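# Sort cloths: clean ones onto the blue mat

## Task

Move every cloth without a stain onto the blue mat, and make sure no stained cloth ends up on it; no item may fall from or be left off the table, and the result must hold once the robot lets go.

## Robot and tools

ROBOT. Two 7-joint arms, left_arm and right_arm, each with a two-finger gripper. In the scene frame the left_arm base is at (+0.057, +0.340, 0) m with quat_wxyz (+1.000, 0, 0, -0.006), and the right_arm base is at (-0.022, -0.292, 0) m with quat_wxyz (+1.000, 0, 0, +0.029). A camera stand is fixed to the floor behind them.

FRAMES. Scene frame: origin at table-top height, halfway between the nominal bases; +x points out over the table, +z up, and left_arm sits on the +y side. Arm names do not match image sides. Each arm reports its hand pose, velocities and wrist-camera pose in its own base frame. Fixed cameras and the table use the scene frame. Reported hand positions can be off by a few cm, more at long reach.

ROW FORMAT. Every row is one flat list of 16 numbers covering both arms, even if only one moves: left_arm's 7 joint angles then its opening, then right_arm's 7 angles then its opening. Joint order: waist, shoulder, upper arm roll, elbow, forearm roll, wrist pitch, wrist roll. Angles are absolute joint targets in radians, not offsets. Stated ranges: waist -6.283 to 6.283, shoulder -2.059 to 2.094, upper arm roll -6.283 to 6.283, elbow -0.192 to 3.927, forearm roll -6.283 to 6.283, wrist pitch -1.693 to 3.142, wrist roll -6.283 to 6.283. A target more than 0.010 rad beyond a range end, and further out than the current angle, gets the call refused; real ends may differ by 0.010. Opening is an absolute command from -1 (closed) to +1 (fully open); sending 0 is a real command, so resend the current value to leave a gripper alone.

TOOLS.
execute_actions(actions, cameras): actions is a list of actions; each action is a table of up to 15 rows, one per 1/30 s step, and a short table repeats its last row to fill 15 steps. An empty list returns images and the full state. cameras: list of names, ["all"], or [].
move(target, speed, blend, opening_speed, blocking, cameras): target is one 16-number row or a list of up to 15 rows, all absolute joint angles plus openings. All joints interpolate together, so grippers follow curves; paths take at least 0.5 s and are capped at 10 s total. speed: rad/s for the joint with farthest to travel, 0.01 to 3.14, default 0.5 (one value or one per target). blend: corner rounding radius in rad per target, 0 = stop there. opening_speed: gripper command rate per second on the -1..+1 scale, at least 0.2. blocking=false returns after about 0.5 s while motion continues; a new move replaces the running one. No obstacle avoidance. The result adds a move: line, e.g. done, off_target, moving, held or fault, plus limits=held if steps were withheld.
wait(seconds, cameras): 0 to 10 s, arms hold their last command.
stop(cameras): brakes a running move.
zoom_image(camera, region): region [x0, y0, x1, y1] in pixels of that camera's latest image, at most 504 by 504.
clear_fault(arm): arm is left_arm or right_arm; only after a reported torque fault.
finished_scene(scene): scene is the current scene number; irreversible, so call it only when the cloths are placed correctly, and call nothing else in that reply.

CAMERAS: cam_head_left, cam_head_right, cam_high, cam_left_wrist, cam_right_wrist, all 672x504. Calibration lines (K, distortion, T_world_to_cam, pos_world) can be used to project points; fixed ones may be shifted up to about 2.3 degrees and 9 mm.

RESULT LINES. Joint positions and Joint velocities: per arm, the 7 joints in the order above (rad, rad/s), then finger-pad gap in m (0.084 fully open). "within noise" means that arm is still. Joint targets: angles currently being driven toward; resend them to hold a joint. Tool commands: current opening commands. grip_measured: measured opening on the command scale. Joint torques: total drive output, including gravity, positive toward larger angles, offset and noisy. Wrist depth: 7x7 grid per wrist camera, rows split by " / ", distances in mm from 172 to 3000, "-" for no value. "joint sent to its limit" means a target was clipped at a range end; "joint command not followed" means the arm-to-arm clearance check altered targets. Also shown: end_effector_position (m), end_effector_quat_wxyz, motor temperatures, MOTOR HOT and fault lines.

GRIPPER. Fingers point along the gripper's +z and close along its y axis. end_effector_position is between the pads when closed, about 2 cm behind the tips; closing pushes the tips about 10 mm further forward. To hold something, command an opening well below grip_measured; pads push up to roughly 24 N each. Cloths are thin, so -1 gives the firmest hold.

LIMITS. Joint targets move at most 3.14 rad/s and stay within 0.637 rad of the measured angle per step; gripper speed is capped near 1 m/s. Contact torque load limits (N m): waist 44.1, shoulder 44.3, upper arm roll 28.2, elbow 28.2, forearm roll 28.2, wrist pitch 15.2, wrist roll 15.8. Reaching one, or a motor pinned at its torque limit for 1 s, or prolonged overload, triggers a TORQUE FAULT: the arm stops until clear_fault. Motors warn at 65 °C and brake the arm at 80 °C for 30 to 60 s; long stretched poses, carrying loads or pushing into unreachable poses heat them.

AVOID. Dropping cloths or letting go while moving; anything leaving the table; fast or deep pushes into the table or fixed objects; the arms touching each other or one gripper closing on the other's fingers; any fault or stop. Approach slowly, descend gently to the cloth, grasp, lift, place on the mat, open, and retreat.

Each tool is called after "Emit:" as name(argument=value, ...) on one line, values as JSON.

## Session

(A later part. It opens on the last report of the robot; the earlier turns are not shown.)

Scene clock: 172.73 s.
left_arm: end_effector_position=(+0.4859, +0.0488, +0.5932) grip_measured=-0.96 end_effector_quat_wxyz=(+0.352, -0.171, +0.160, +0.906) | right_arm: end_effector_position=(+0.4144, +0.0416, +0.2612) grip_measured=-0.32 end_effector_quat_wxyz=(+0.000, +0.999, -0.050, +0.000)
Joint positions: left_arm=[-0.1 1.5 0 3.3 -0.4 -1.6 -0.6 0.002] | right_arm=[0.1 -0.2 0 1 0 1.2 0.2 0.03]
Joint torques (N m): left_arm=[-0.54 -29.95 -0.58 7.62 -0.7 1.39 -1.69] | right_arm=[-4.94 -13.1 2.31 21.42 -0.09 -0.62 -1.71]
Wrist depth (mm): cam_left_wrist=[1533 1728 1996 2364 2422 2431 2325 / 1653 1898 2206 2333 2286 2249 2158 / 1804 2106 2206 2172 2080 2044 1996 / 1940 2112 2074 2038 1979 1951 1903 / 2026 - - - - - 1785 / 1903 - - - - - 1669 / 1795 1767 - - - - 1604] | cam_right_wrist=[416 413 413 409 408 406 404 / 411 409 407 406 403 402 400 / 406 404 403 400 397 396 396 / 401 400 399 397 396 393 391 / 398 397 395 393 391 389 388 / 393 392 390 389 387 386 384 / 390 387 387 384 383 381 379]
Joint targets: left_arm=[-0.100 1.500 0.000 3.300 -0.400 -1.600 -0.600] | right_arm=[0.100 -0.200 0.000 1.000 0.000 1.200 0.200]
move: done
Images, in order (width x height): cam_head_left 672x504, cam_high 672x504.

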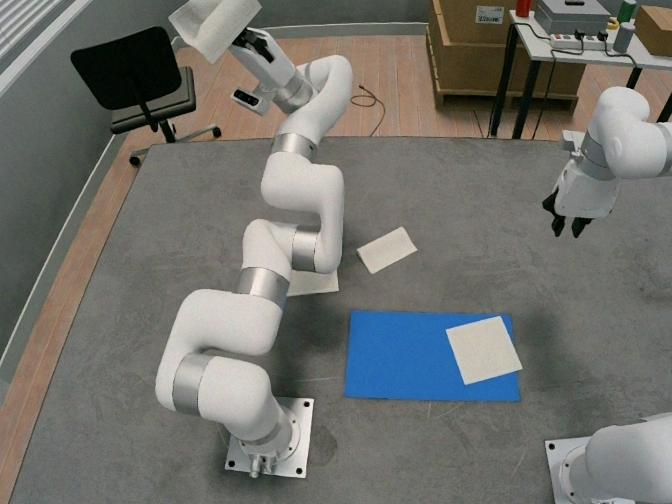

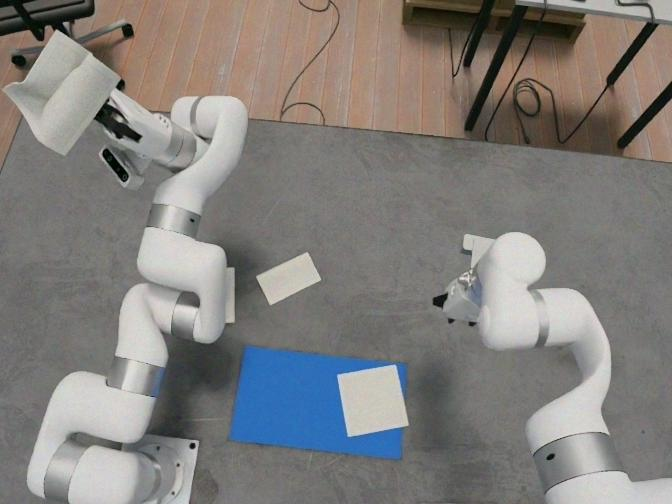

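Emit:
move(target=[[-0.4,-0.3,0,0.9,0,1.2,-0.412,-1,0.4,-0.25,0,0.7,0,0.95,0.45,-0.4],[-0.838,-0.493,0,0.3233,0,0.8163,-0.85,-1,0.588,-0.2743,0,0.4958,0,0.7701,0.646,-0.4],[-0.838,-0.1699,0,0.2417,0,0.4116,-0.85,-1,0.588,0.0253,0,0.4275,0,0.4022,0.646,-0.4],[-0.838,-0.1699,0,0.2417,0,0.4116,-0.85,-0.3,0.588,0.0253,0,0.4275,0,0.4022,0.646,-1],[-0.838,-0.493,0,0.3233,0,0.8163,-0.85,-0.3,0.588,-0.2743,0,0.4958,0,0.7701,0.646,-1],[-0.3,-0.3,0,0.9,0,1.2,-0.312,-0.3,0.703,-0.1654,0,0.6005,0,0.7659,0.987,-1],[-0.3,-0.3,0,0.9,0,1.2,-0.312,-0.3,0.703,0.0816,0,0.5387,0,0.4571,0.987,-1]], speed=[1.6,1.0,0.5,0.8,0.6,0.8,0.5], blend=[0.15,0.05,0,0,0.05,0.05,0], cameras=["cam_high"])

Emit:
move(target=[[-0.3,-0.3,0,0.9,0,1.2,-0.312,-0.3,0.703,0.0816,0,0.5387,0,0.4571,0.987,-0.3],[-0.3,-0.3,0,0.9,0,1.2,-0.312,-0.3,0.703,-0.1654,0,0.6005,0,0.7659,0.987,-0.3],[-0.3,-0.3,0,0.9,0,1.2,-0.312,-0.3,0.1,-0.2,0,1.0,0,1.2,0.2,-0.3]], speed=[0.8,0.6,1.2], blend=[0,0.05,0], cameras=["cam_high","cam_head_right"])

Emit:
zoom_image(camera="cam_high", region=[150, 220, 500, 470])

Scene clock: 197.20 s.
left_arm: end_effector_position=(+0.3696, -0.1143, +0.2591) grip_measured=-0.32 end_effector_quat_wxyz=(+0.000, +1.000, +0.006, +0.000) | right_arm: end_effector_position=(+0.2845, +0.2411, +0.0301) grip_measured=-0.96 end_effector_quat_wxyz=(+0.000, +0.990, -0.142, +0.000)
Joint positions: left_arm=[-0.3 -0.3 0 0.9 0 1.2 -0.312 0.03] | right_arm=[0.703 0.082 0 0.539 0 0.457 0.987 0.002]
Joint torques (N m): left_arm=[3.97 -8.99 -2.2 13.79 0.56 -0.64 1.62] | right_arm=[4.97 -14.32 -0.14 10.59 -1.62 -2.96 1.67]
Wrist depth (mm): cam_left_wrist=[386 389 393 397 402 406 408 / 384 388 392 394 398 402 406 / 382 385 389 392 396 383 403 / 378 382 383 390 374 392 401 / 378 379 382 386 388 393 399 / 375 376 379 383 389 392 395 / 372 375 379 383 386 390 393] | cam_right_wrist=[173 - - - - - - / - - - - - - - / - - - - - - - / - - - - - - - / - - - - - - - / - - - - - - - / - - - - - - -]
Joint targets: left_arm=[-0.300 -0.300 0.000 0.900 0.000 1.200 -0.312] | right_arm=[0.703 0.082 0.000 0.539 0.000 0.457 0.987]
move: done
Images, in order (width x height): cam_high 672x504.

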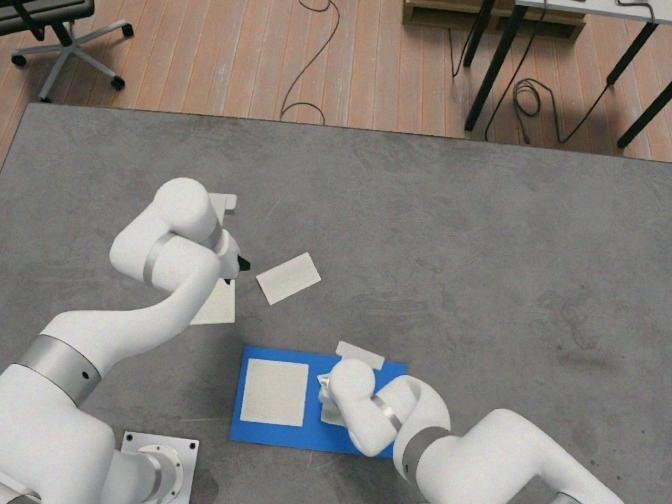

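Scene clock: 199.53 s.
left_arm: end_effector_position=(+0.3696, -0.1143, +0.2591) grip_measured=-0.32 end_effector_quat_wxyz=(+0.000, +1.000, +0.006, +0.000) | right_arm: end_effector_position=(+0.4144, +0.0416, +0.2612) grip_measured=-0.32 end_effector_quat_wxyz=(+0.000, +0.999, -0.050, +0.000)
Joint positions: left_arm=[-0.3 -0.3 0 0.9 0 1.2 -0.312 0.03] | right_arm=[0.1 -0.2 0 1 0 1.2 0.2 0.03]
Joint torques (N m): left_arm=[3.96 -9.07 -2.28 13.79 -0.54 -1.02 0.82] | right_arm=[-5.27 -20.36 2.29 21.43 -1.6 -0.67 -1.57]
Wrist depth (mm): cam_left_wrist=[385 390 393 398 401 405 409 / 384 387 391 394 399 402 407 / 381 384 388 392 395 383 403 / 380 382 383 390 375 391 401 / 377 379 381 387 390 394 397 / 374 377 379 384 389 393 397 / 372 375 377 381 386 390 393] | cam_right_wrist=[416 414 411 410 407 405 404 / 412 409 408 403 402 401 399 / 406 405 403 400 399 397 395 / 403 401 400 397 395 392 390 / 398 397 395 392 391 389 387 / 394 392 390 388 386 386 383 / 389 388 386 384 382 381 380]
Joint targets: left_arm=[-0.300 -0.300 0.000 0.900 0.000 1.200 -0.312] | right_arm=[0.100 -0.200 0.000 1.000 0.000 1.200 0.200]
move: done
Images, in order (width x height): cam_head_right 672x504, cam_high 672x504.

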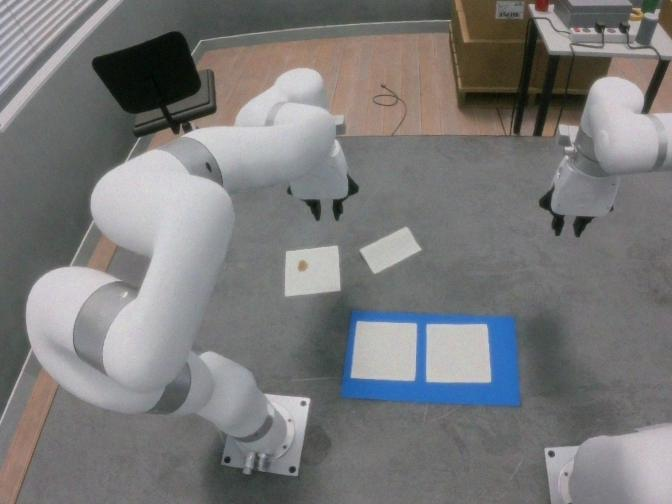

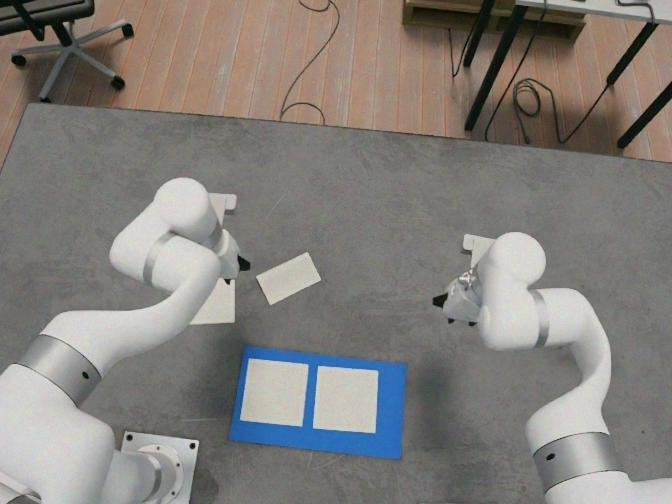

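Scaled by 1.440 from the camera's 672x504 image, which has a finer 960x720 frame.

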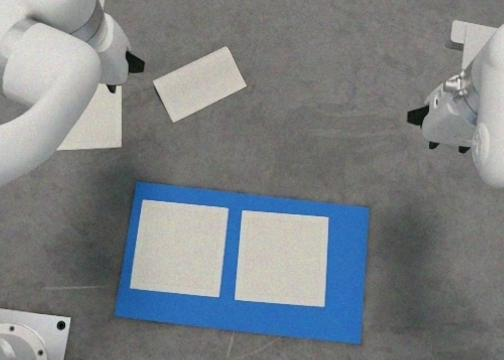

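Emit:
finished_scene(scene=3)

The scene is finished: the task was done.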